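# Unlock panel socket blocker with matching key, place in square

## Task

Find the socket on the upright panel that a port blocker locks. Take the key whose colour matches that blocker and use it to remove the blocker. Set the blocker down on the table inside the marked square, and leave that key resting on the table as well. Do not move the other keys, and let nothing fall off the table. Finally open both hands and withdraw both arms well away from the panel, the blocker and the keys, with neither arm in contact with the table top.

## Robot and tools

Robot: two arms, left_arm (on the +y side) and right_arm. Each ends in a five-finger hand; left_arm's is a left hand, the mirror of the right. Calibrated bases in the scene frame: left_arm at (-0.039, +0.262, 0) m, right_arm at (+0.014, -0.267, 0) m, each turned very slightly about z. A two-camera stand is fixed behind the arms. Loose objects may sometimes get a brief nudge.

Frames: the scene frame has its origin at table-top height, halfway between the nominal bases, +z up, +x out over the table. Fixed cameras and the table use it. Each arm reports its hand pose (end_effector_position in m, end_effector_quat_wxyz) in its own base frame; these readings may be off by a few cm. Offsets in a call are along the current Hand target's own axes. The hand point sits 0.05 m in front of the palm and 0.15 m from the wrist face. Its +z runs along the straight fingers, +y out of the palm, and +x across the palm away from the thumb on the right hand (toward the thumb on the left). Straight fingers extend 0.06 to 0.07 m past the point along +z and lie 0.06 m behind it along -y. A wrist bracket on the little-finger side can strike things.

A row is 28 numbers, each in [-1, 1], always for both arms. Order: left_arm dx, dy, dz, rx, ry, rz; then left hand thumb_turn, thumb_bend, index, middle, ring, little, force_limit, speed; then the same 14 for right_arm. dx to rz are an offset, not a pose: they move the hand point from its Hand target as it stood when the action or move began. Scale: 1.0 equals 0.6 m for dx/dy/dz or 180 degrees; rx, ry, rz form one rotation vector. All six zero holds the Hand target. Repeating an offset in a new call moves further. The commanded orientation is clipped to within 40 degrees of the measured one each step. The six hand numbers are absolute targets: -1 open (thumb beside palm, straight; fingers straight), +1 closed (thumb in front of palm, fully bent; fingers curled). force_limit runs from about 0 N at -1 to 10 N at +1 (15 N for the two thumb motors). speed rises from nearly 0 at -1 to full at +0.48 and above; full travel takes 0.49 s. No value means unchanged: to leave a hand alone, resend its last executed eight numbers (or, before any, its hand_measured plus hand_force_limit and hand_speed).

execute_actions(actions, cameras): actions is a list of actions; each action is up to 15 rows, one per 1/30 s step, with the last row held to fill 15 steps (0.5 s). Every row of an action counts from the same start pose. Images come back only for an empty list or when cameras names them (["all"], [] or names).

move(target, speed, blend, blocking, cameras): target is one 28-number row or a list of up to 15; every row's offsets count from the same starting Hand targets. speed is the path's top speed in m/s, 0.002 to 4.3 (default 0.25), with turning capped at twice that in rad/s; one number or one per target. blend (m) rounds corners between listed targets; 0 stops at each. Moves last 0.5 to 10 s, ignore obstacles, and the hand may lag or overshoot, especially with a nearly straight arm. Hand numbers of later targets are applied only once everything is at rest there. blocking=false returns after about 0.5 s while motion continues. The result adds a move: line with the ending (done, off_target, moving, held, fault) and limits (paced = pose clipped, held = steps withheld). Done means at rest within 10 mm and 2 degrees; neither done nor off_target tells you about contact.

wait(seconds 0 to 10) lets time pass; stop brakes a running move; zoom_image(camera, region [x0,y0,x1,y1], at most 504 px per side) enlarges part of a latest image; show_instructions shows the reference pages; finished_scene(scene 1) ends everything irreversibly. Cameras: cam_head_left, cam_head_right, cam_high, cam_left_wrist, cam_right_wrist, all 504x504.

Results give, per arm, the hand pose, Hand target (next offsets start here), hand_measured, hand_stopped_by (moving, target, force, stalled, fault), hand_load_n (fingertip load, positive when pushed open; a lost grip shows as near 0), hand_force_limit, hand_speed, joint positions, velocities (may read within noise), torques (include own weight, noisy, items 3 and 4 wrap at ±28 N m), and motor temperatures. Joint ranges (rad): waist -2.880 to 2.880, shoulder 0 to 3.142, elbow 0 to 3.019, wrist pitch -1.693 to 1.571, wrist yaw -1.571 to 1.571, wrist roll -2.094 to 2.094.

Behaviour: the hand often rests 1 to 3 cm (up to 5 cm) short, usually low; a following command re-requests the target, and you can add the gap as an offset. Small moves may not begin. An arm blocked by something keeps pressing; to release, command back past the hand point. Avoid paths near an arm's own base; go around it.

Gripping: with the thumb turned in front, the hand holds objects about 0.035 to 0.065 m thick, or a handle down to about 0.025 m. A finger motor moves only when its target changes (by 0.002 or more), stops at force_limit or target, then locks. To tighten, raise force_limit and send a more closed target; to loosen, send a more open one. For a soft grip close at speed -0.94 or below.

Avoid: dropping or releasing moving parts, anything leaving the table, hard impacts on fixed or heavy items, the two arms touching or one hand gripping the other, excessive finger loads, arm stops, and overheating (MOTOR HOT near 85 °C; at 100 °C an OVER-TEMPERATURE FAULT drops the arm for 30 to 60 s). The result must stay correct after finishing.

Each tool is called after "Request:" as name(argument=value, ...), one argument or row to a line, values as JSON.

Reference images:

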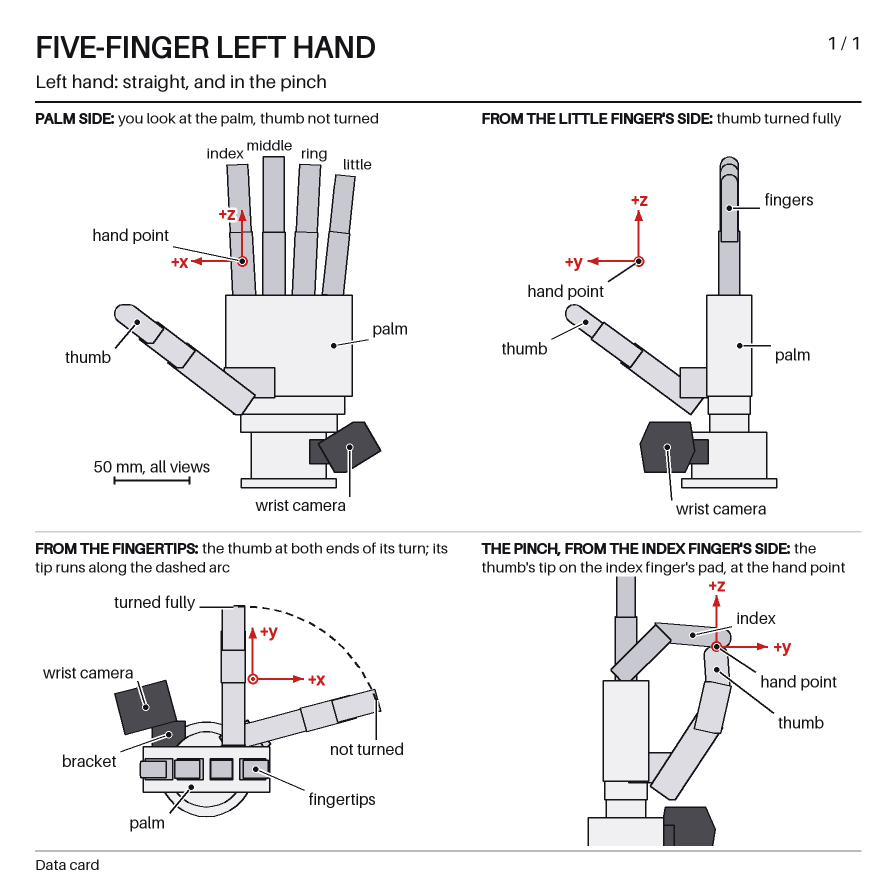

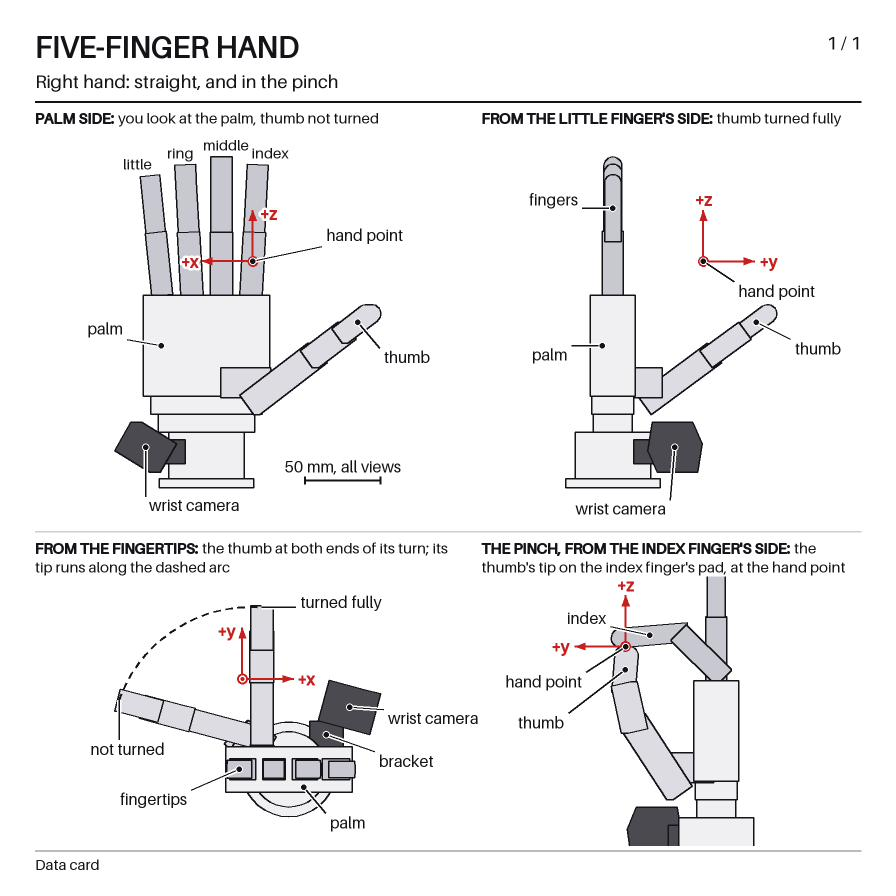

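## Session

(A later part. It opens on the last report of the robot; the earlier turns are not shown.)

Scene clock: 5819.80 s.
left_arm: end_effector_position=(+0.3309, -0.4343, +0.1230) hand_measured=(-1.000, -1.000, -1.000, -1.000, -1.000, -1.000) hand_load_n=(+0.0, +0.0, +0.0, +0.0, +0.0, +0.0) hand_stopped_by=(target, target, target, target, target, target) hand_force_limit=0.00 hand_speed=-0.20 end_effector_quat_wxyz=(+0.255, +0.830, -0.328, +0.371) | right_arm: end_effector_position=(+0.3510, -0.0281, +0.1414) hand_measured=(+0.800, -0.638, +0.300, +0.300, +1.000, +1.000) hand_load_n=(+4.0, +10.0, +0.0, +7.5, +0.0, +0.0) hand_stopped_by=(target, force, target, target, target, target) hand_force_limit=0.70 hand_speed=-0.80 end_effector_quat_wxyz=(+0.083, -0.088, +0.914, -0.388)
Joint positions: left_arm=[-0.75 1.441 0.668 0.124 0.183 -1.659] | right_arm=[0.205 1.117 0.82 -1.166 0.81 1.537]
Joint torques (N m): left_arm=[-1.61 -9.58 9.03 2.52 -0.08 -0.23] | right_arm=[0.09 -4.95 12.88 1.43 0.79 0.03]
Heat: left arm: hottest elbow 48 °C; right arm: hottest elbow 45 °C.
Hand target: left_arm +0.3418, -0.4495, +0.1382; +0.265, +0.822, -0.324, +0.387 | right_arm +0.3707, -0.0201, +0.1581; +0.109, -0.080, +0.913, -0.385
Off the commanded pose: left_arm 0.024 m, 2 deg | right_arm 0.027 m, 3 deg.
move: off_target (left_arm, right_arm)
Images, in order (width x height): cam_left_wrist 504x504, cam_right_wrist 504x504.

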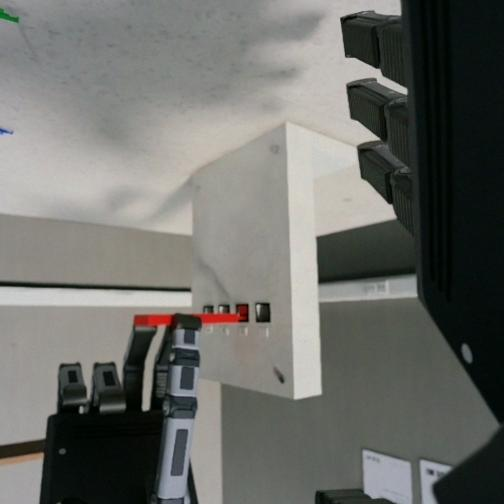

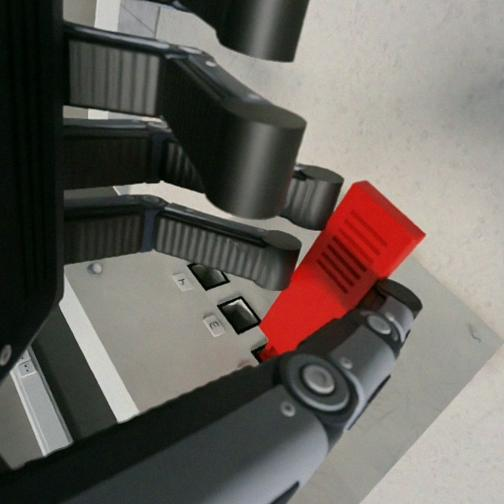

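Request:
execute_actions(
  actions=[
    [[0,0,0,0,0,0,-1,-1,-1,-1,-1,-1,0,-0.2,-0.000947,0.005746,-0.001102,-0.000405,-0.000519,-0.003114,0.8,-0.4,0.3,0.3,1,1,0.7,-0.8]],
  ],
  cameras=["cam_right_wrist","cam_left_wrist"],
)

Request:
zoom_image(
  camera="cam_left_wrist",
  region=[226, 298, 254, 326],
)

Request:
zoom_image(
  camera="cam_right_wrist",
  region=[250, 330, 285, 365],
)

Scene clock: 5840.73 s.
left_arm: end_effector_position=(+0.3309, -0.4343, +0.1230) hand_measured=(-1.000, -1.000, -1.000, -1.000, -1.000, -1.000) hand_load_n=(+0.0, -0.5, +0.0, +0.0, +0.0, +0.0) hand_stopped_by=(target, target, target, target, target, target) hand_force_limit=0.00 hand_speed=-0.20 end_effector_quat_wxyz=(+0.255, +0.830, -0.328, +0.371) | right_arm: end_effector_position=(+0.3513, -0.0264, +0.1404) hand_measured=(+0.800, -0.638, +0.300, +0.300, +1.000, +1.000) hand_load_n=(+4.0, +10.5, +0.0, +8.0, +0.0, +0.0) hand_stopped_by=(target, force, target, target, target, target) hand_force_limit=0.70 hand_speed=-0.80 end_effector_quat_wxyz=(+0.083, -0.091, +0.914, -0.388)
Joint positions: left_arm=[-0.75 1.441 0.668 0.124 0.183 -1.659] | right_arm=[0.21 1.12 0.82 -1.165 0.81 1.537]
Joint torques (N m): left_arm=[-1.55 -9.58 9.05 2.51 -0.07 -0.23] | right_arm=[1.96 -4.54 13.29 1.44 0.77 0.05]
Heat: left arm: hottest elbow 48 °C; right arm: hottest elbow 46 °C.
Hand target: left_arm +0.3418, -0.4495, +0.1382; +0.265, +0.822, -0.324, +0.387 | right_arm +0.3709, -0.0171, +0.1562; +0.108, -0.085, +0.913, -0.385
Off the commanded pose: left_arm 0.024 m, 2 deg | right_arm 0.027 m, 3 deg.
Images, in order (width x height): cam_left_wrist 504x504, cam_right_wrist 504x504.

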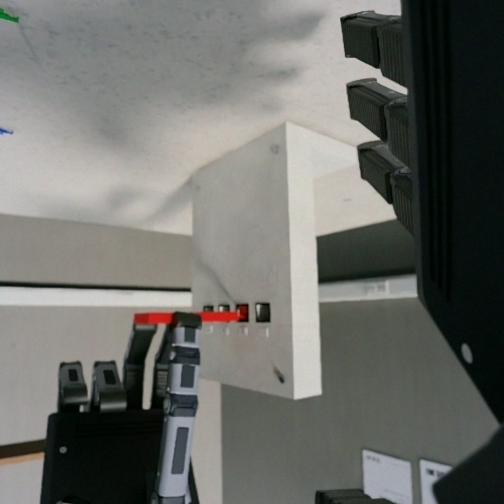

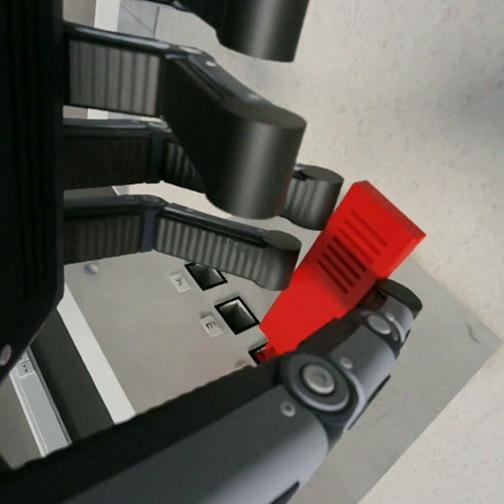

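Scaled by 18.000 from the camera's 504x504 image, which has a finer 720x720 frame.

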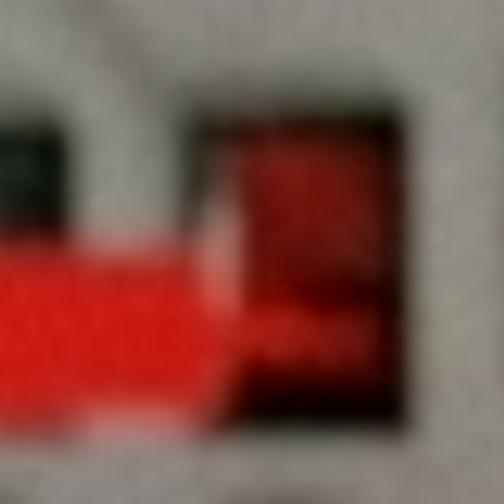

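Scaled by 14.400 from the camera's 504x504 image, which has a finer 720x720 frame.

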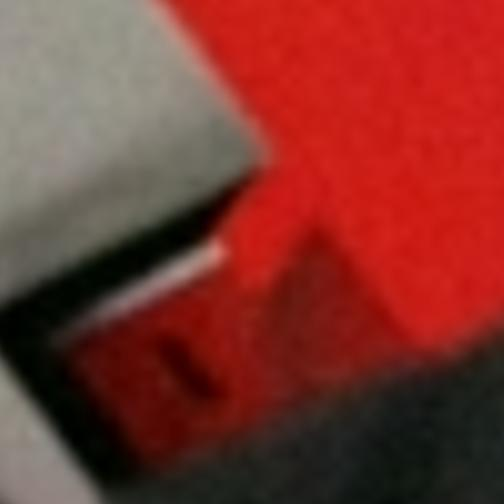

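Request:
execute_actions(
  actions=[
    [[0,0,0,0,0,0,-1,-1,-1,-1,-1,-1,0,-0.2,0.000336,0.001762,0.001662,-0.000042,0.000987,-0.001037,0.8,-0.4,0.3,0.3,1,1,0.7,-0.8]],
  ],
  cameras=["cam_right_wrist","cam_left_wrist"],
)

Request:
zoom_image(
  camera="cam_left_wrist",
  region=[226, 298, 254, 326],
)

Request:
zoom_image(
  camera="cam_right_wrist",
  region=[250, 335, 280, 365],
)

Scene clock: 5848.07 s.
left_arm: end_effector_position=(+0.3309, -0.4343, +0.1230) hand_measured=(-1.000, -1.000, -1.000, -1.000, -1.000, -1.000) hand_load_n=(+0.0, +0.0, +0.0, +0.0, +0.0, +0.0) hand_stopped_by=(target, target, target, target, target, target) hand_force_limit=0.00 hand_speed=-0.20 end_effector_quat_wxyz=(+0.255, +0.830, -0.328, +0.371) | right_arm: end_effector_position=(+0.3518, -0.0262, +0.1391) hand_measured=(+0.800, -0.638, +0.300, +0.300, +1.000, +1.000) hand_load_n=(+4.0, +10.0, +0.0, +8.0, +0.5, +0.0) hand_stopped_by=(target, force, target, target, target, target) hand_force_limit=0.70 hand_speed=-0.80 end_effector_quat_wxyz=(+0.082, -0.092, +0.913, -0.388)
Joint positions: left_arm=[-0.75 1.441 0.668 0.124 0.183 -1.659] | right_arm=[0.21 1.125 0.82 -1.164 0.81 1.537]
Joint torques (N m): left_arm=[-1.55 -9.52 9.03 2.5 -0.07 -0.23] | right_arm=[1.08 -4.66 13.01 1.28 0.79 0.04]
Heat: left arm: hottest elbow 48 °C; right arm: hottest elbow 46 °C.
Hand target: left_arm +0.3418, -0.4495, +0.1382; +0.265, +0.822, -0.324, +0.387 | right_arm +0.3709, -0.0172, +0.1546; +0.106, -0.086, +0.913, -0.385
Off the commanded pose: left_arm 0.024 m, 2 deg | right_arm 0.026 m, 3 deg.
Images, in order (width x height): cam_left_wrist 504x504, cam_right_wrist 504x504.

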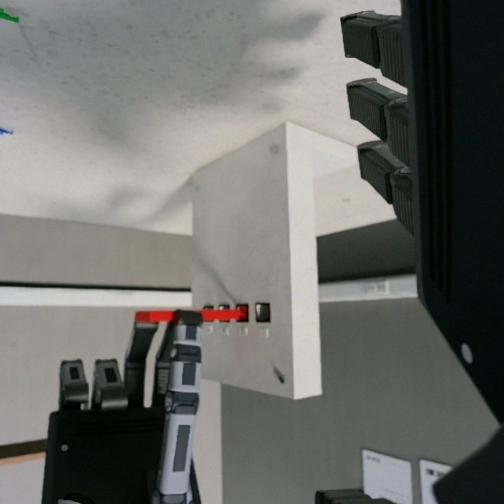

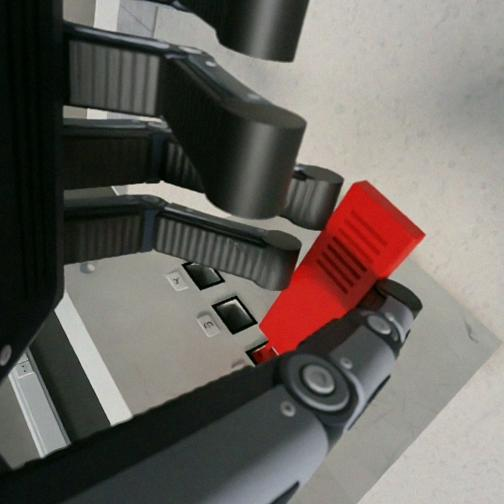

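Scaled by 18.000 from the camera's 504x504 image, which has a finer 720x720 frame.

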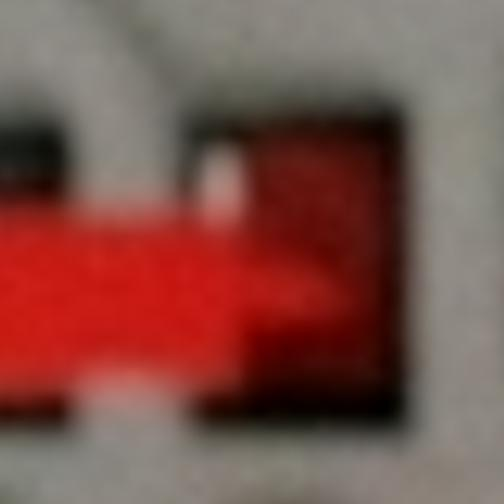

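Scaled by 16.800 from the camera's 504x504 image, which has a finer 720x720 frame.

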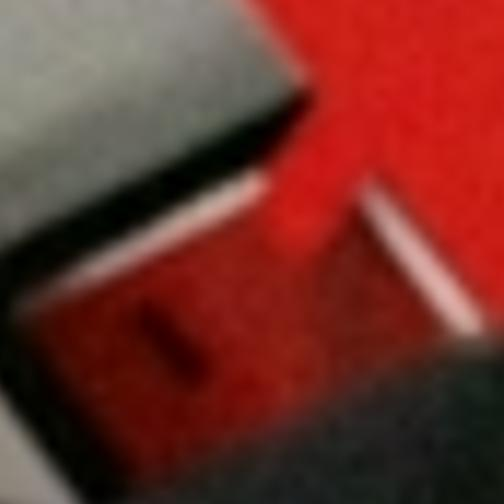

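Request:
execute_actions(
  actions=[
    [[0,0,0,0,0,0,-1,-1,-1,-1,-1,-1,0,-0.2,0.002487,-0.006015,0.005905,0.000575,0.00326,0.003082,0.8,-0.4,0.3,0.3,1,1,0.7,-0.8],[0,0,0,0,0,0,-1,-1,-1,-1,-1,-1,0,-0.2,0.004974,-0.01203,0.011811,0.001151,0.00652,0.006165,0.8,-0.4,0.3,0.3,1,1,0.7,-0.8]],
  ],
  cameras=["cam_right_wrist","cam_left_wrist"],
)

Request:
zoom_image(
  camera="cam_left_wrist",
  region=[226, 298, 254, 326],
)

Request:
zoom_image(
  camera="cam_right_wrist",
  region=[250, 335, 280, 365],
)

Scene clock: 5865.50 s.
left_arm: end_effector_position=(+0.3309, -0.4343, +0.1230) hand_measured=(-1.000, -1.000, -1.000, -1.000, -1.000, -1.000) hand_load_n=(+0.0, +0.0, +0.0, +0.0, +0.0, +0.0) hand_stopped_by=(target, target, target, target, target, target) hand_force_limit=0.00 hand_speed=-0.20 end_effector_quat_wxyz=(+0.255, +0.830, -0.328, +0.371) | right_arm: end_effector_position=(+0.3518, -0.0262, +0.1391) hand_measured=(+0.800, -0.638, +0.300, +0.300, +1.000, +1.000) hand_load_n=(+4.0, +10.0, +0.0, +8.0, +0.0, +0.0) hand_stopped_by=(target, force, target, target, target, target) hand_force_limit=0.70 hand_speed=-0.80 end_effector_quat_wxyz=(+0.082, -0.092, +0.913, -0.388)
Joint positions: left_arm=[-0.75 1.441 0.668 0.124 0.183 -1.659] | right_arm=[0.21 1.125 0.82 -1.164 0.81 1.537]
Joint torques (N m): left_arm=[-1.61 -9.58 9.05 2.52 -0.08 -0.22] | right_arm=[-1.96 -5.48 12.78 1.25 0.77 -0.04]
Heat: left arm: hottest elbow 48 °C; right arm: hottest elbow 46 °C.
Hand target: left_arm +0.3418, -0.4495, +0.1382; +0.265, +0.822, -0.324, +0.387 | right_arm +0.3704, -0.0277, +0.1547; +0.100, -0.073, +0.914, -0.387
Off the commanded pose: left_arm 0.024 m, 2 deg | right_arm 0.024 m, 3 deg.
Images, in order (width x height): cam_left_wrist 504x504, cam_right_wrist 504x504.

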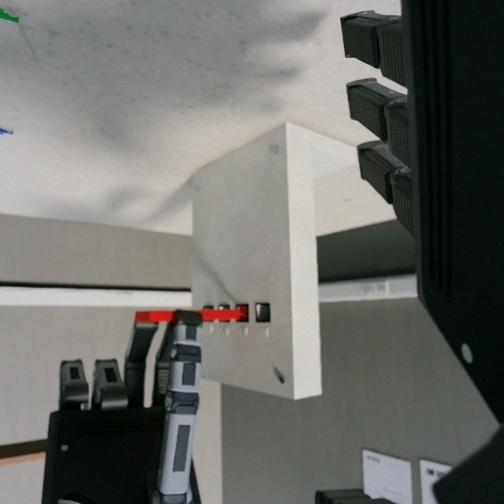

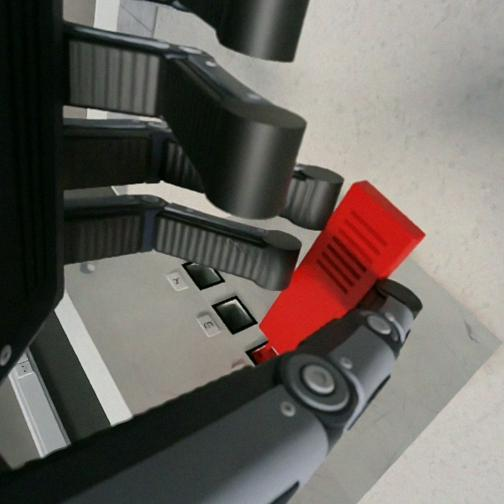

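Scaled by 18.000 from the camera's 504x504 image, which has a finer 720x720 frame.

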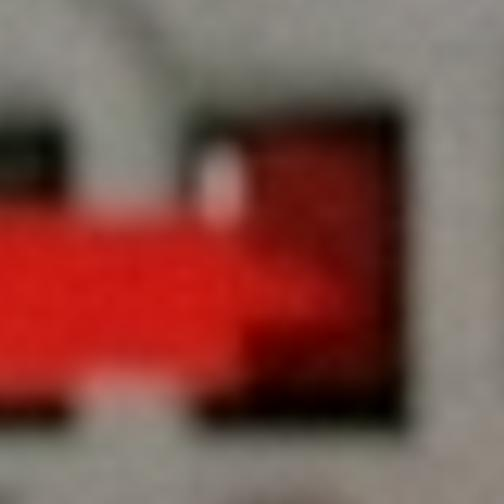

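Scaled by 16.800 from the camera's 504x504 image, which has a finer 720x720 frame.

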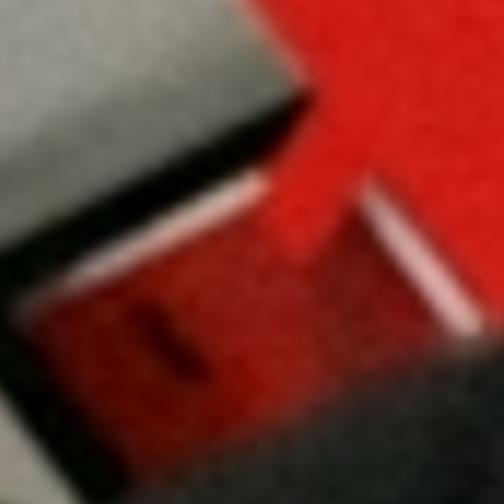

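Request:
execute_actions(
  actions=[
    [[0,0,0,0,0,0,-1,-1,-1,-1,-1,-1,0,-0.2,0.000525,-0.001271,0.001248,0.000122,0.000689,0.000651,0.8,-0.4,0.3,0.3,1,1,0.7,-0.8]],
  ],
  cameras=["cam_right_wrist","cam_left_wrist"],
)

Request:
zoom_image(
  camera="cam_right_wrist",
  region=[250, 335, 280, 365],
)

Scene clock: 5869.43 s.
left_arm: end_effector_position=(+0.3309, -0.4343, +0.1230) hand_measured=(-1.000, -1.000, -1.000, -1.000, -1.000, -1.000) hand_load_n=(+0.0, +0.0, +0.0, +0.0, +0.0, +0.0) hand_stopped_by=(target, target, target, target, target, target) hand_force_limit=0.00 hand_speed=-0.20 end_effector_quat_wxyz=(+0.255, +0.830, -0.328, +0.371) | right_arm: end_effector_position=(+0.3518, -0.0266, +0.1391) hand_measured=(+0.800, -0.638, +0.300, +0.300, +1.000, +1.000) hand_load_n=(+4.0, +10.0, +0.0, +8.0, +0.5, +0.0) hand_stopped_by=(target, force, target, target, target, target) hand_force_limit=0.70 hand_speed=-0.80 end_effector_quat_wxyz=(+0.081, -0.091, +0.914, -0.388)
Joint positions: left_arm=[-0.75 1.441 0.668 0.124 0.183 -1.659] | right_arm=[0.209 1.125 0.82 -1.164 0.81 1.537]
Joint torques (N m): left_arm=[-1.73 -9.7 9.05 2.5 -0.07 -0.23] | right_arm=[-1.03 -4.89 12.86 1.21 0.81 0.05]
Heat: left arm: hottest elbow 48 °C; right arm: hottest elbow 47 °C.
Hand target: left_arm +0.3418, -0.4495, +0.1382; +0.265, +0.822, -0.324, +0.387 | right_arm +0.3703, -0.0288, +0.1547; +0.099, -0.072, +0.914, -0.387
Off the commanded pose: left_arm 0.024 m, 2 deg | right_arm 0.024 m, 3 deg.
Images, in order (width x height): cam_left_wrist 504x504, cam_right_wrist 504x504.

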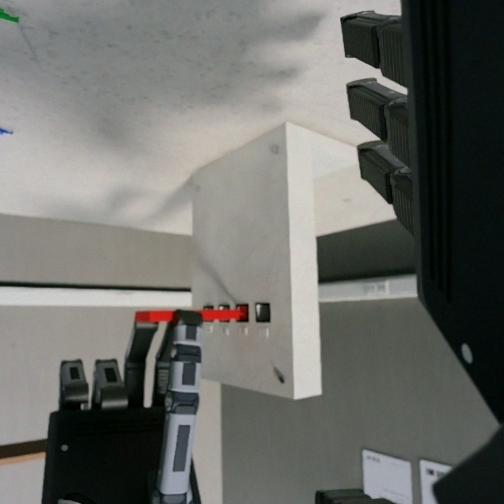

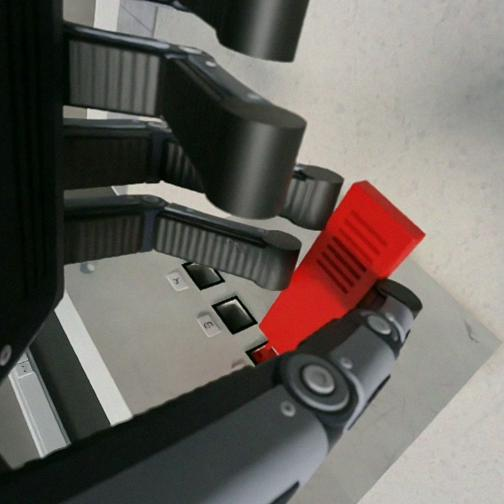

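Scaled by 16.800 from the camera's 504x504 image, which has a finer 720x720 frame.

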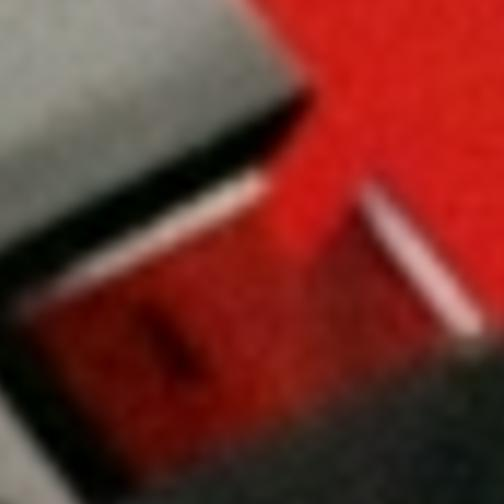

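Request:
execute_actions(
  actions=[
    [[0,0,0,0,0,0,-1,-1,-1,-1,-1,-1,0,-0.2,0.0007,-0.001694,0.001664,0.000162,0.000918,0.000868,0.8,-0.4,0.3,0.3,1,1,0.7,-0.8]],
  ],
  cameras=["cam_right_wrist","cam_left_wrist"],
)

Request:
zoom_image(
  camera="cam_right_wrist",
  region=[250, 335, 280, 365],
)

Scene clock: 5871.93 s.
left_arm: end_effector_position=(+0.3309, -0.4343, +0.1230) hand_measured=(-1.000, -1.000, -1.000, -1.000, -1.000, -1.000) hand_load_n=(+0.0, +0.0, +0.0, +0.0, +0.5, +0.0) hand_stopped_by=(target, target, target, target, target, target) hand_force_limit=0.00 hand_speed=-0.20 end_effector_quat_wxyz=(+0.255, +0.830, -0.328, +0.371) | right_arm: end_effector_position=(+0.3517, -0.0277, +0.1391) hand_measured=(+0.800, -0.638, +0.300, +0.300, +1.000, +1.000) hand_load_n=(+4.5, +10.0, +0.0, +7.5, +0.0, +0.0) hand_stopped_by=(target, force, target, target, target, target) hand_force_limit=0.70 hand_speed=-0.80 end_effector_quat_wxyz=(+0.081, -0.090, +0.914, -0.388)
Joint positions: left_arm=[-0.75 1.441 0.668 0.124 0.183 -1.659] | right_arm=[0.206 1.125 0.82 -1.164 0.81 1.537]
Joint torques (N m): left_arm=[-1.61 -9.64 9.05 2.48 -0.08 -0.23] | right_arm=[-1.73 -4.6 13.04 1.18 0.82 -0.03]
Heat: left arm: hottest elbow 48 °C; right arm: hottest elbow 47 °C.
Hand target: left_arm +0.3418, -0.4495, +0.1382; +0.265, +0.822, -0.324, +0.387 | right_arm +0.3702, -0.0303, +0.1547; +0.099, -0.070, +0.914, -0.387
Off the commanded pose: left_arm 0.024 m, 2 deg | right_arm 0.024 m, 3 deg.
Images, in order (width x height): cam_left_wrist 504x504, cam_right_wrist 504x504.

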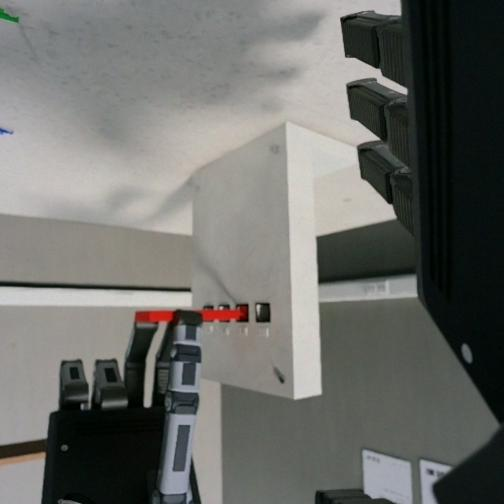

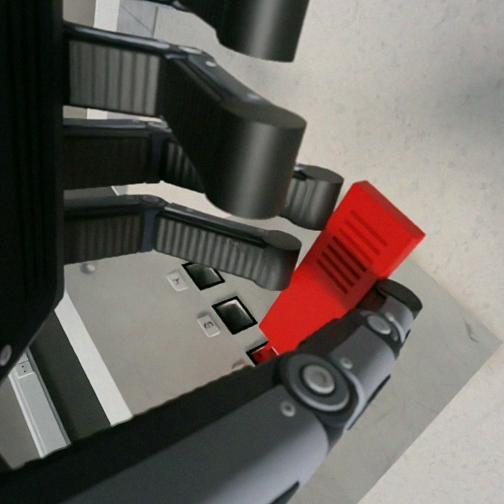

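Scaled by 16.800 from the camera's 504x504 image, which has a finer 720x720 frame.

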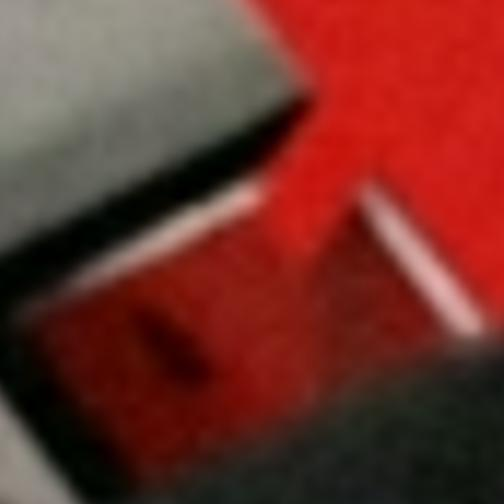

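Request:
execute_actions(
  actions=[
    [[0,0,0,0,0,0,-1,-1,-1,-1,-1,-1,0,-0.2,0.00035,-0.000847,0.000832,0.000081,0.000459,0.000434,0.8,-0.4,0.3,0.3,1,1,0.7,-0.8]],
  ],
  cameras=["cam_right_wrist","cam_left_wrist"],
)

Request:
zoom_image(
  camera="cam_right_wrist",
  region=[250, 335, 280, 365],
)

Request:
zoom_image(
  camera="cam_left_wrist",
  region=[226, 298, 254, 326],
)

Scene clock: 5875.83 s.
left_arm: end_effector_position=(+0.3309, -0.4343, +0.1230) hand_measured=(-1.000, -1.000, -1.000, -1.000, -1.000, -1.000) hand_load_n=(+0.0, -0.5, +0.0, +0.0, +0.0, +0.0) hand_stopped_by=(target, target, target, target, target, target) hand_force_limit=0.00 hand_speed=-0.20 end_effector_quat_wxyz=(+0.255, +0.830, -0.328, +0.371) | right_arm: end_effector_position=(+0.3516, -0.0285, +0.1391) hand_measured=(+0.800, -0.638, +0.300, +0.300, +1.000, +1.000) hand_load_n=(+4.5, +10.0, +0.0, +8.0, +0.0, +0.0) hand_stopped_by=(target, force, target, target, target, target) hand_force_limit=0.70 hand_speed=-0.80 end_effector_quat_wxyz=(+0.080, -0.089, +0.914, -0.388)
Joint positions: left_arm=[-0.75 1.441 0.668 0.124 0.183 -1.659] | right_arm=[0.204 1.125 0.82 -1.164 0.81 1.537]
Joint torques (N m): left_arm=[-1.73 -9.7 9.03 2.51 -0.08 -0.23] | right_arm=[-1.26 -5.19 13.04 1.1 0.83 0.06]
Heat: left arm: hottest elbow 48 °C; right arm: hottest elbow 47 °C.
Hand target: left_arm +0.3418, -0.4495, +0.1382; +0.265, +0.822, -0.324, +0.387 | right_arm +0.3701, -0.0311, +0.1547; +0.098, -0.069, +0.914, -0.387
Off the commanded pose: left_arm 0.024 m, 2 deg | right_arm 0.024 m, 3 deg.
Images, in order (width x height): cam_left_wrist 504x504, cam_right_wrist 504x504.

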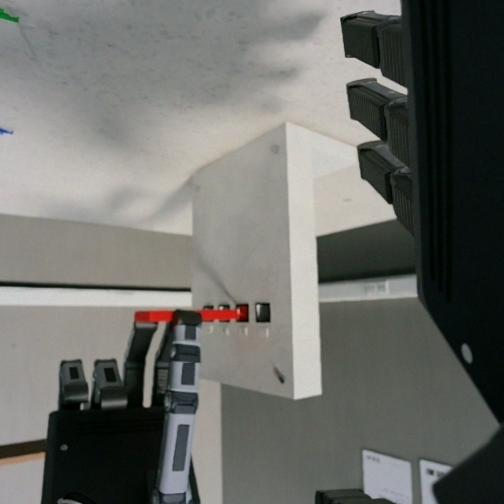

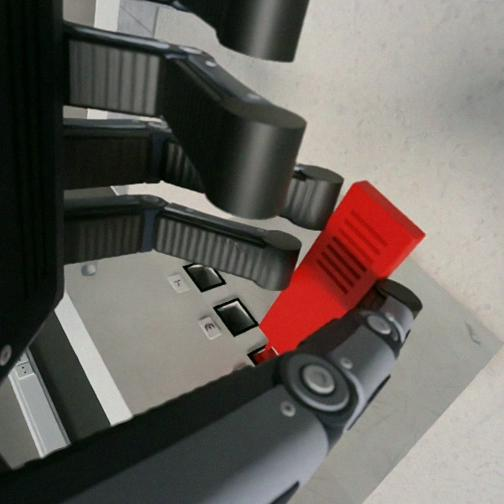

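Scaled by 16.800 from the camera's 504x504 image, which has a finer 720x720 frame.

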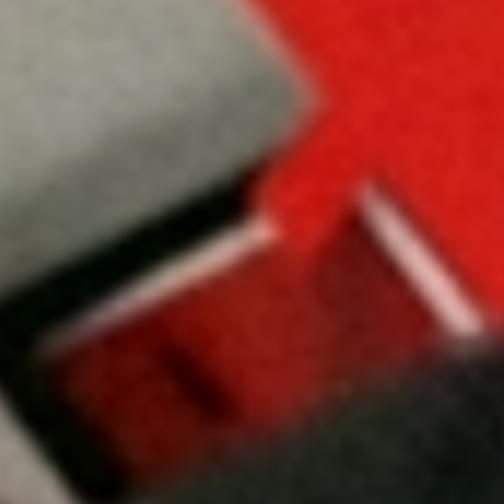

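Scaled by 18.000 from the camera's 504x504 image, which has a finer 720x720 frame.

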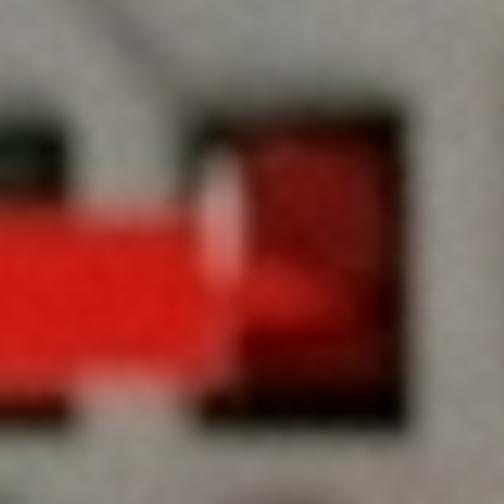

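Request:
execute_actions(
  actions=[
    [[0,0,0,0,0,0,-1,-1,-1,-1,-1,-1,0,-0.2,-0.007779,-0.004713,-0.004138,0.000105,-0.002194,0.002304,0.8,-0.4,0.3,0.3,1,1,0.7,-0.8]],
  ],
  cameras=["cam_right_wrist","cam_left_wrist"],
)

Request:
zoom_image(
  camera="cam_right_wrist",
  region=[250, 335, 280, 365],
)

Request:
zoom_image(
  camera="cam_left_wrist",
  region=[226, 298, 254, 326],
)

Scene clock: 5887.70 s.
left_arm: end_effector_position=(+0.3309, -0.4343, +0.1230) hand_measured=(-1.000, -1.000, -1.000, -1.000, -1.000, -1.000) hand_load_n=(+0.0, +0.0, +0.0, +0.0, +0.0, +0.0) hand_stopped_by=(target, target, target, target, target, target) hand_force_limit=0.00 hand_speed=-0.20 end_effector_quat_wxyz=(+0.255, +0.830, -0.328, +0.371) | right_arm: end_effector_position=(+0.3516, -0.0285, +0.1389) hand_measured=(+0.800, -0.638, +0.300, +0.300, +1.000, +1.000) hand_load_n=(+4.0, +10.0, +0.0, +8.0, +0.0, +0.0) hand_stopped_by=(target, force, target, target, target, target) hand_force_limit=0.70 hand_speed=-0.80 end_effector_quat_wxyz=(+0.080, -0.089, +0.914, -0.388)
Joint positions: left_arm=[-0.75 1.441 0.668 0.124 0.183 -1.659] | right_arm=[0.204 1.125 0.82 -1.164 0.81 1.537]
Joint torques (N m): left_arm=[-1.55 -9.52 9.01 2.5 -0.07 -0.23] | right_arm=[-1.03 -4.37 13.98 1.29 0.83 -0.01]
Heat: left arm: hottest elbow 48 °C; right arm: hottest elbow 47 °C.
Hand target: left_arm +0.3418, -0.4495, +0.1382; +0.265, +0.822, -0.324, +0.387 | right_arm +0.3742, -0.0304, +0.1590; +0.103, -0.067, +0.914, -0.387
Off the commanded pose: left_arm 0.024 m, 2 deg | right_arm 0.030 m, 4 deg.
Images, in order (width x height): cam_left_wrist 504x504, cam_right_wrist 504x504.

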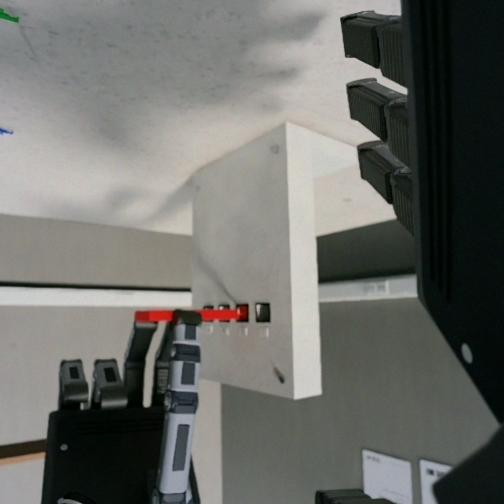

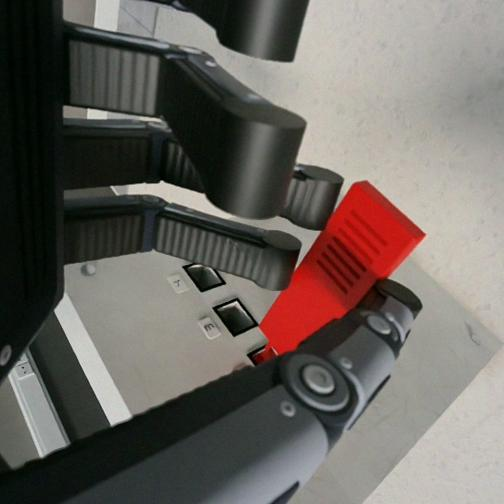

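Scaled by 16.800 from the camera's 504x504 image, which has a finer 720x720 frame.

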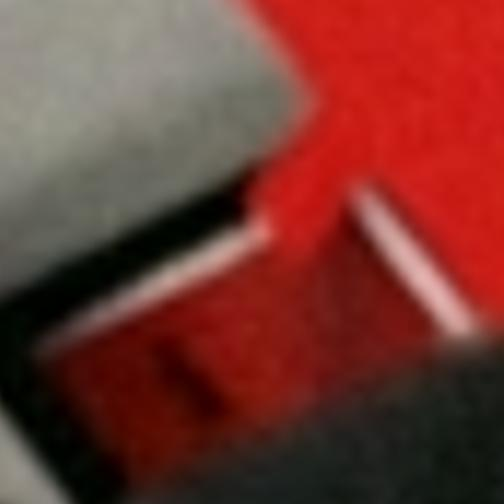

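Scaled by 18.000 from the camera's 504x504 image, which has a finer 720x720 frame.

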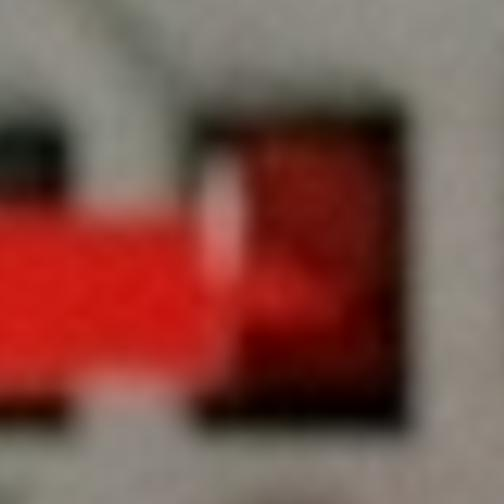

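Request:
execute_actions(
  actions=[
    [[0,0,0,0,0,0,-1,-1,-1,-1,-1,-1,0,-0.2,-0.004132,0.000309,0.0003,-0.000001,0.000371,-0.000394,0.8,-0.4,0.3,0.3,1,1,0.7,-0.8]],
  ],
  cameras=["cam_right_wrist","cam_left_wrist"],
)

Request:
zoom_image(
  camera="cam_right_wrist",
  region=[250, 335, 280, 365],
)

Request:
zoom_image(
  camera="cam_left_wrist",
  region=[226, 298, 254, 326],
)

Scene clock: 5895.83 s.
left_arm: end_effector_position=(+0.3309, -0.4343, +0.1230) hand_measured=(-1.000, -1.000, -1.000, -1.000, -1.000, -1.000) hand_load_n=(+0.0, +0.0, +0.0, +0.0, +0.0, +0.0) hand_stopped_by=(target, target, target, target, target, target) hand_force_limit=0.00 hand_speed=-0.20 end_effector_quat_wxyz=(+0.255, +0.830, -0.328, +0.371) | right_arm: end_effector_position=(+0.3546, -0.0279, +0.1395) hand_measured=(+0.800, -0.638, +0.300, +0.300, +1.000, +1.000) hand_load_n=(+4.0, +10.0, +0.0, +7.5, +0.0, +0.0) hand_stopped_by=(target, force, target, target, target, target) hand_force_limit=0.70 hand_speed=-0.80 end_effector_quat_wxyz=(+0.080, -0.089, +0.914, -0.388)
Joint positions: left_arm=[-0.75 1.441 0.668 0.124 0.183 -1.659] | right_arm=[0.204 1.134 0.828 -1.164 0.81 1.537]
Joint torques (N m): left_arm=[-1.67 -9.58 9.02 2.5 -0.07 -0.23] | right_arm=[-1.26 -4.07 13.97 1.28 0.86 0.03]
Heat: left arm: hottest elbow 48 °C; right arm: hottest elbow 48 °C.
Hand target: left_arm +0.3418, -0.4495, +0.1382; +0.265, +0.822, -0.324, +0.387 | right_arm +0.3766, -0.0299, +0.1591; +0.102, -0.067, +0.914, -0.387
Off the commanded pose: left_arm 0.024 m, 2 deg | right_arm 0.030 m, 4 deg.
Images, in order (width x height): cam_left_wrist 504x504, cam_right_wrist 504x504.

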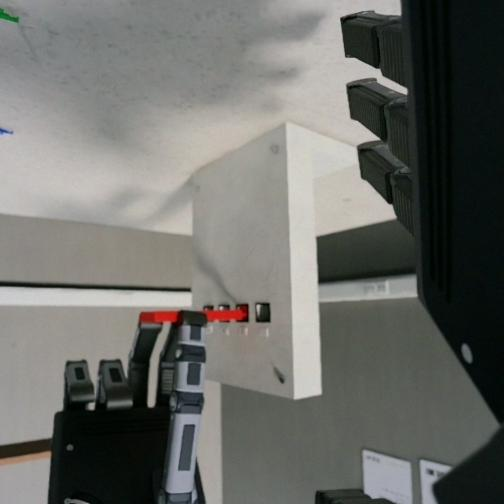

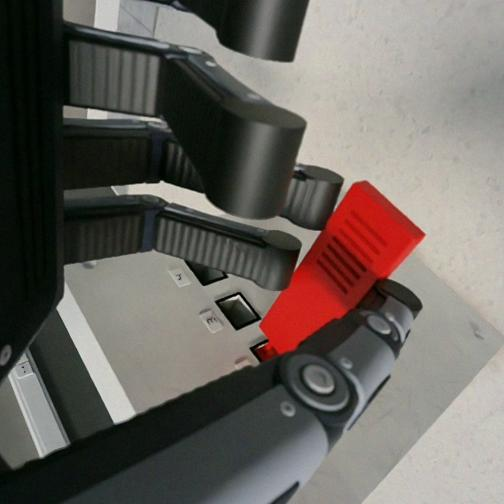

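Scaled by 16.800 from the camera's 504x504 image, which has a finer 720x720 frame.

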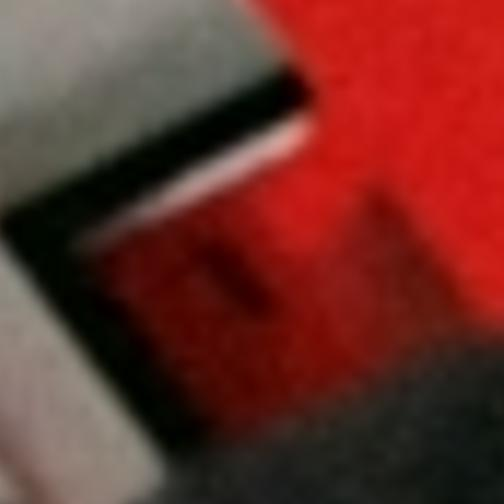

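Scaled by 18.000 from the camera's 504x504 image, which has a finer 720x720 frame.

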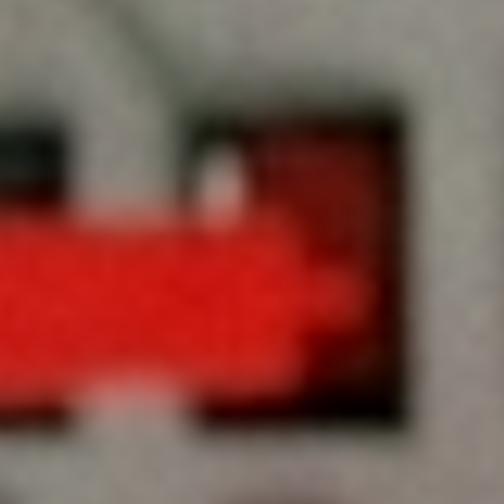

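Request:
execute_actions(
  actions=[
    [[0,0,0,0,0,0,-1,-1,-1,-1,-1,-1,0,-0.2,0.001052,-0.002574,0.002523,0.000261,0.001377,0.001298,0.8,-0.4,0.3,0.3,1,1,0.7,-0.8]],
  ],
  cameras=["cam_right_wrist","cam_left_wrist"],
)

Request:
zoom_image(
  camera="cam_right_wrist",
  region=[250, 335, 280, 365],
)

Request:
zoom_image(
  camera="cam_left_wrist",
  region=[226, 298, 254, 326],
)

Scene clock: 5910.07 s.
left_arm: end_effector_position=(+0.3309, -0.4343, +0.1230) hand_measured=(-1.000, -1.000, -1.000, -1.000, -1.000, -1.000) hand_load_n=(+0.0, +0.0, +0.0, +0.0, +0.0, +0.0) hand_stopped_by=(target, target, target, target, target, target) hand_force_limit=0.00 hand_speed=-0.20 end_effector_quat_wxyz=(+0.255, +0.830, -0.328, +0.371) | right_arm: end_effector_position=(+0.3544, -0.0295, +0.1395) hand_measured=(+0.800, -0.638, +0.300, +0.300, +1.000, +1.000) hand_load_n=(+2.5, +10.5, +0.0, +8.0, +0.0, +0.0) hand_stopped_by=(target, force, target, target, target, target) hand_force_limit=0.70 hand_speed=-0.80 end_effector_quat_wxyz=(+0.079, -0.087, +0.914, -0.388)
Joint positions: left_arm=[-0.75 1.441 0.668 0.124 0.183 -1.659] | right_arm=[0.199 1.134 0.828 -1.164 0.81 1.537]
Joint torques (N m): left_arm=[-1.61 -9.58 9.03 2.51 -0.08 -0.23] | right_arm=[-1.32 -4.66 13.76 1.26 0.84 0.03]
Heat: left arm: hottest elbow 48 °C; right arm: hottest elbow 51 °C.
Hand target: left_arm +0.3418, -0.4495, +0.1382; +0.265, +0.822, -0.324, +0.387 | right_arm +0.3765, -0.0320, +0.1591; +0.101, -0.065, +0.914, -0.387
Off the commanded pose: left_arm 0.024 m, 2 deg | right_arm 0.030 m, 4 deg.
Images, in order (width x height): cam_left_wrist 504x504, cam_right_wrist 504x504.

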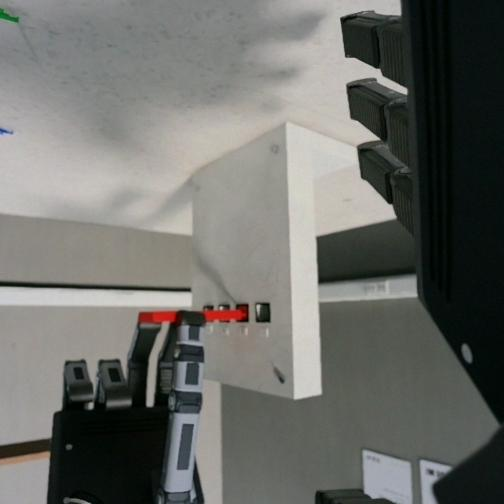

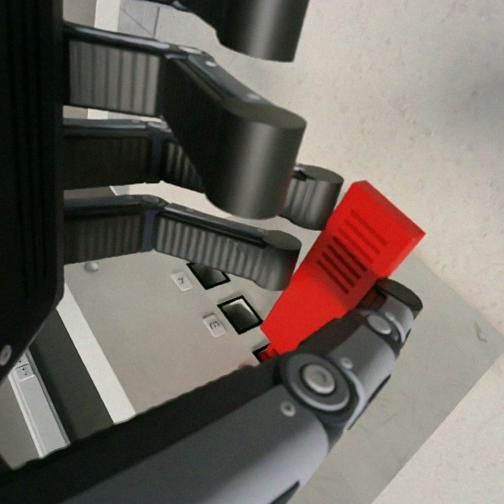

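Scaled by 16.800 from the camera's 504x504 image, which has a finer 720x720 frame.

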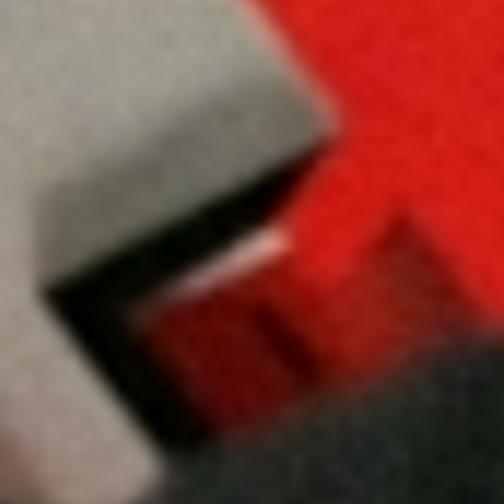

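Scaled by 18.000 from the camera's 504x504 image, which has a finer 720x720 frame.

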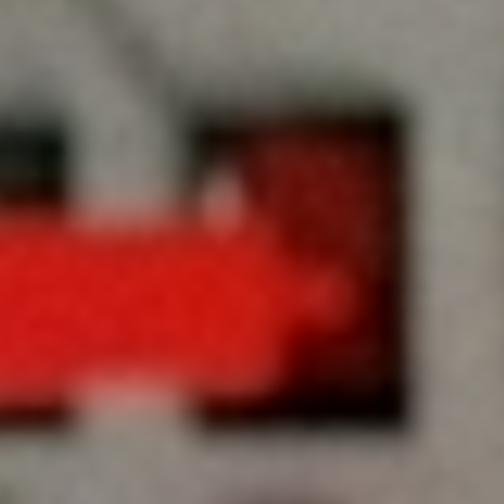

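Request:
execute_actions(
  actions=[
    [[0,0,0,0,0,0,-1,-1,-1,-1,-1,-1,0,-0.2,-0.004894,-0.000024,-0.000013,0,0.000218,-0.000232,0.8,-0.4,0.3,0.3,1,1,0.7,-0.8]],
  ],
  cameras=["cam_right_wrist","cam_left_wrist"],
)

Request:
zoom_image(
  camera="cam_right_wrist",
  region=[250, 330, 280, 360],
)

Request:
zoom_image(
  camera="cam_left_wrist",
  region=[226, 298, 254, 326],
)

Scene clock: 5918.50 s.
left_arm: end_effector_position=(+0.3309, -0.4343, +0.1230) hand_measured=(-1.000, -1.000, -1.000, -1.000, -1.000, -1.000) hand_load_n=(-0.5, +0.0, +0.0, +0.0, +0.0, +0.0) hand_stopped_by=(target, target, target, target, target, target) hand_force_limit=0.00 hand_speed=-0.20 end_effector_quat_wxyz=(+0.255, +0.830, -0.328, +0.371) | right_arm: end_effector_position=(+0.3569, -0.0291, +0.1396) hand_measured=(+0.800, -0.638, +0.300, +0.300, +1.000, +1.000) hand_load_n=(+3.5, +10.5, +0.0, +8.0, +0.0, +0.0) hand_stopped_by=(target, force, target, target, target, target) hand_force_limit=0.70 hand_speed=-0.80 end_effector_quat_wxyz=(+0.078, -0.087, +0.914, -0.389)
Joint positions: left_arm=[-0.75 1.441 0.668 0.124 0.183 -1.659] | right_arm=[0.199 1.143 0.835 -1.164 0.81 1.537]
Joint torques (N m): left_arm=[-1.61 -9.76 9.02 2.5 -0.08 -0.22] | right_arm=[-1.49 -4.89 14.02 1.17 0.79 0.04]
Heat: left arm: hottest elbow 48 °C; right arm: hottest elbow 52 °C.
Hand target: left_arm +0.3418, -0.4495, +0.1382; +0.265, +0.822, -0.324, +0.387 | right_arm +0.3793, -0.0315, +0.1594; +0.100, -0.065, +0.914, -0.387
Off the commanded pose: left_arm 0.024 m, 2 deg | right_arm 0.030 m, 4 deg.
Images, in order (width x height): cam_left_wrist 504x504, cam_right_wrist 504x504.

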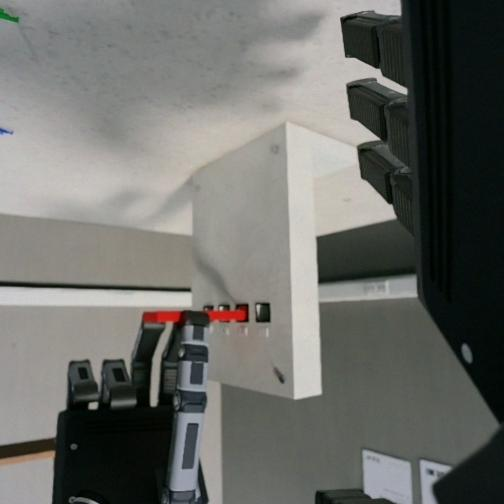

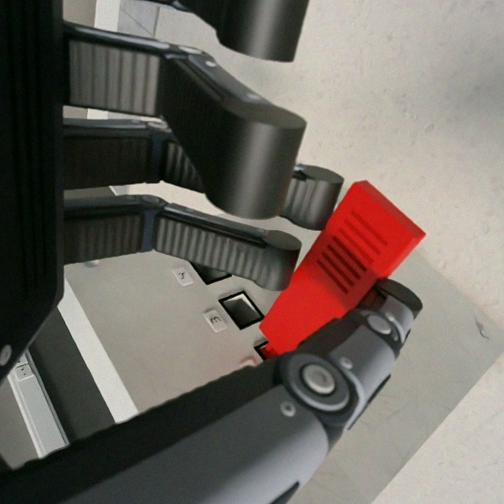

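Scaled by 16.800 from the camera's 504x504 image, which has a finer 720x720 frame.

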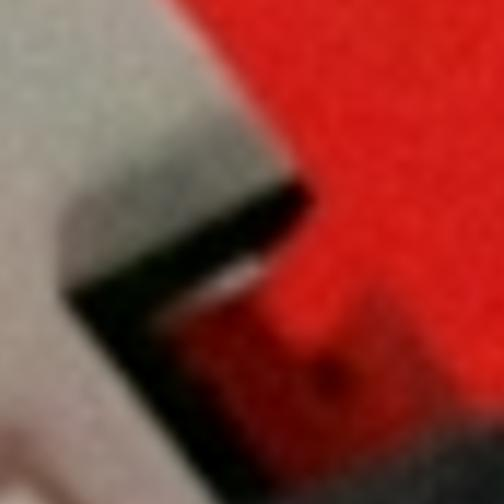

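Scaled by 18.000 from the camera's 504x504 image, which has a finer 720x720 frame.

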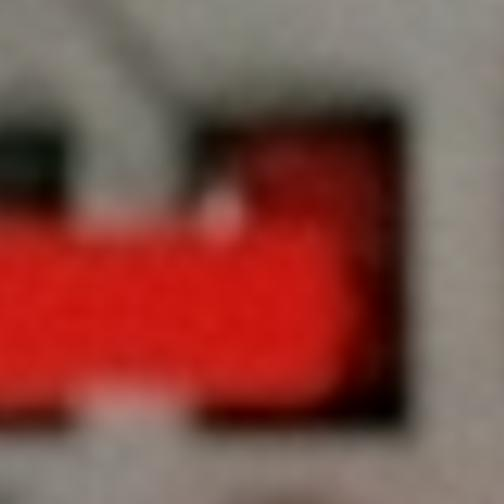

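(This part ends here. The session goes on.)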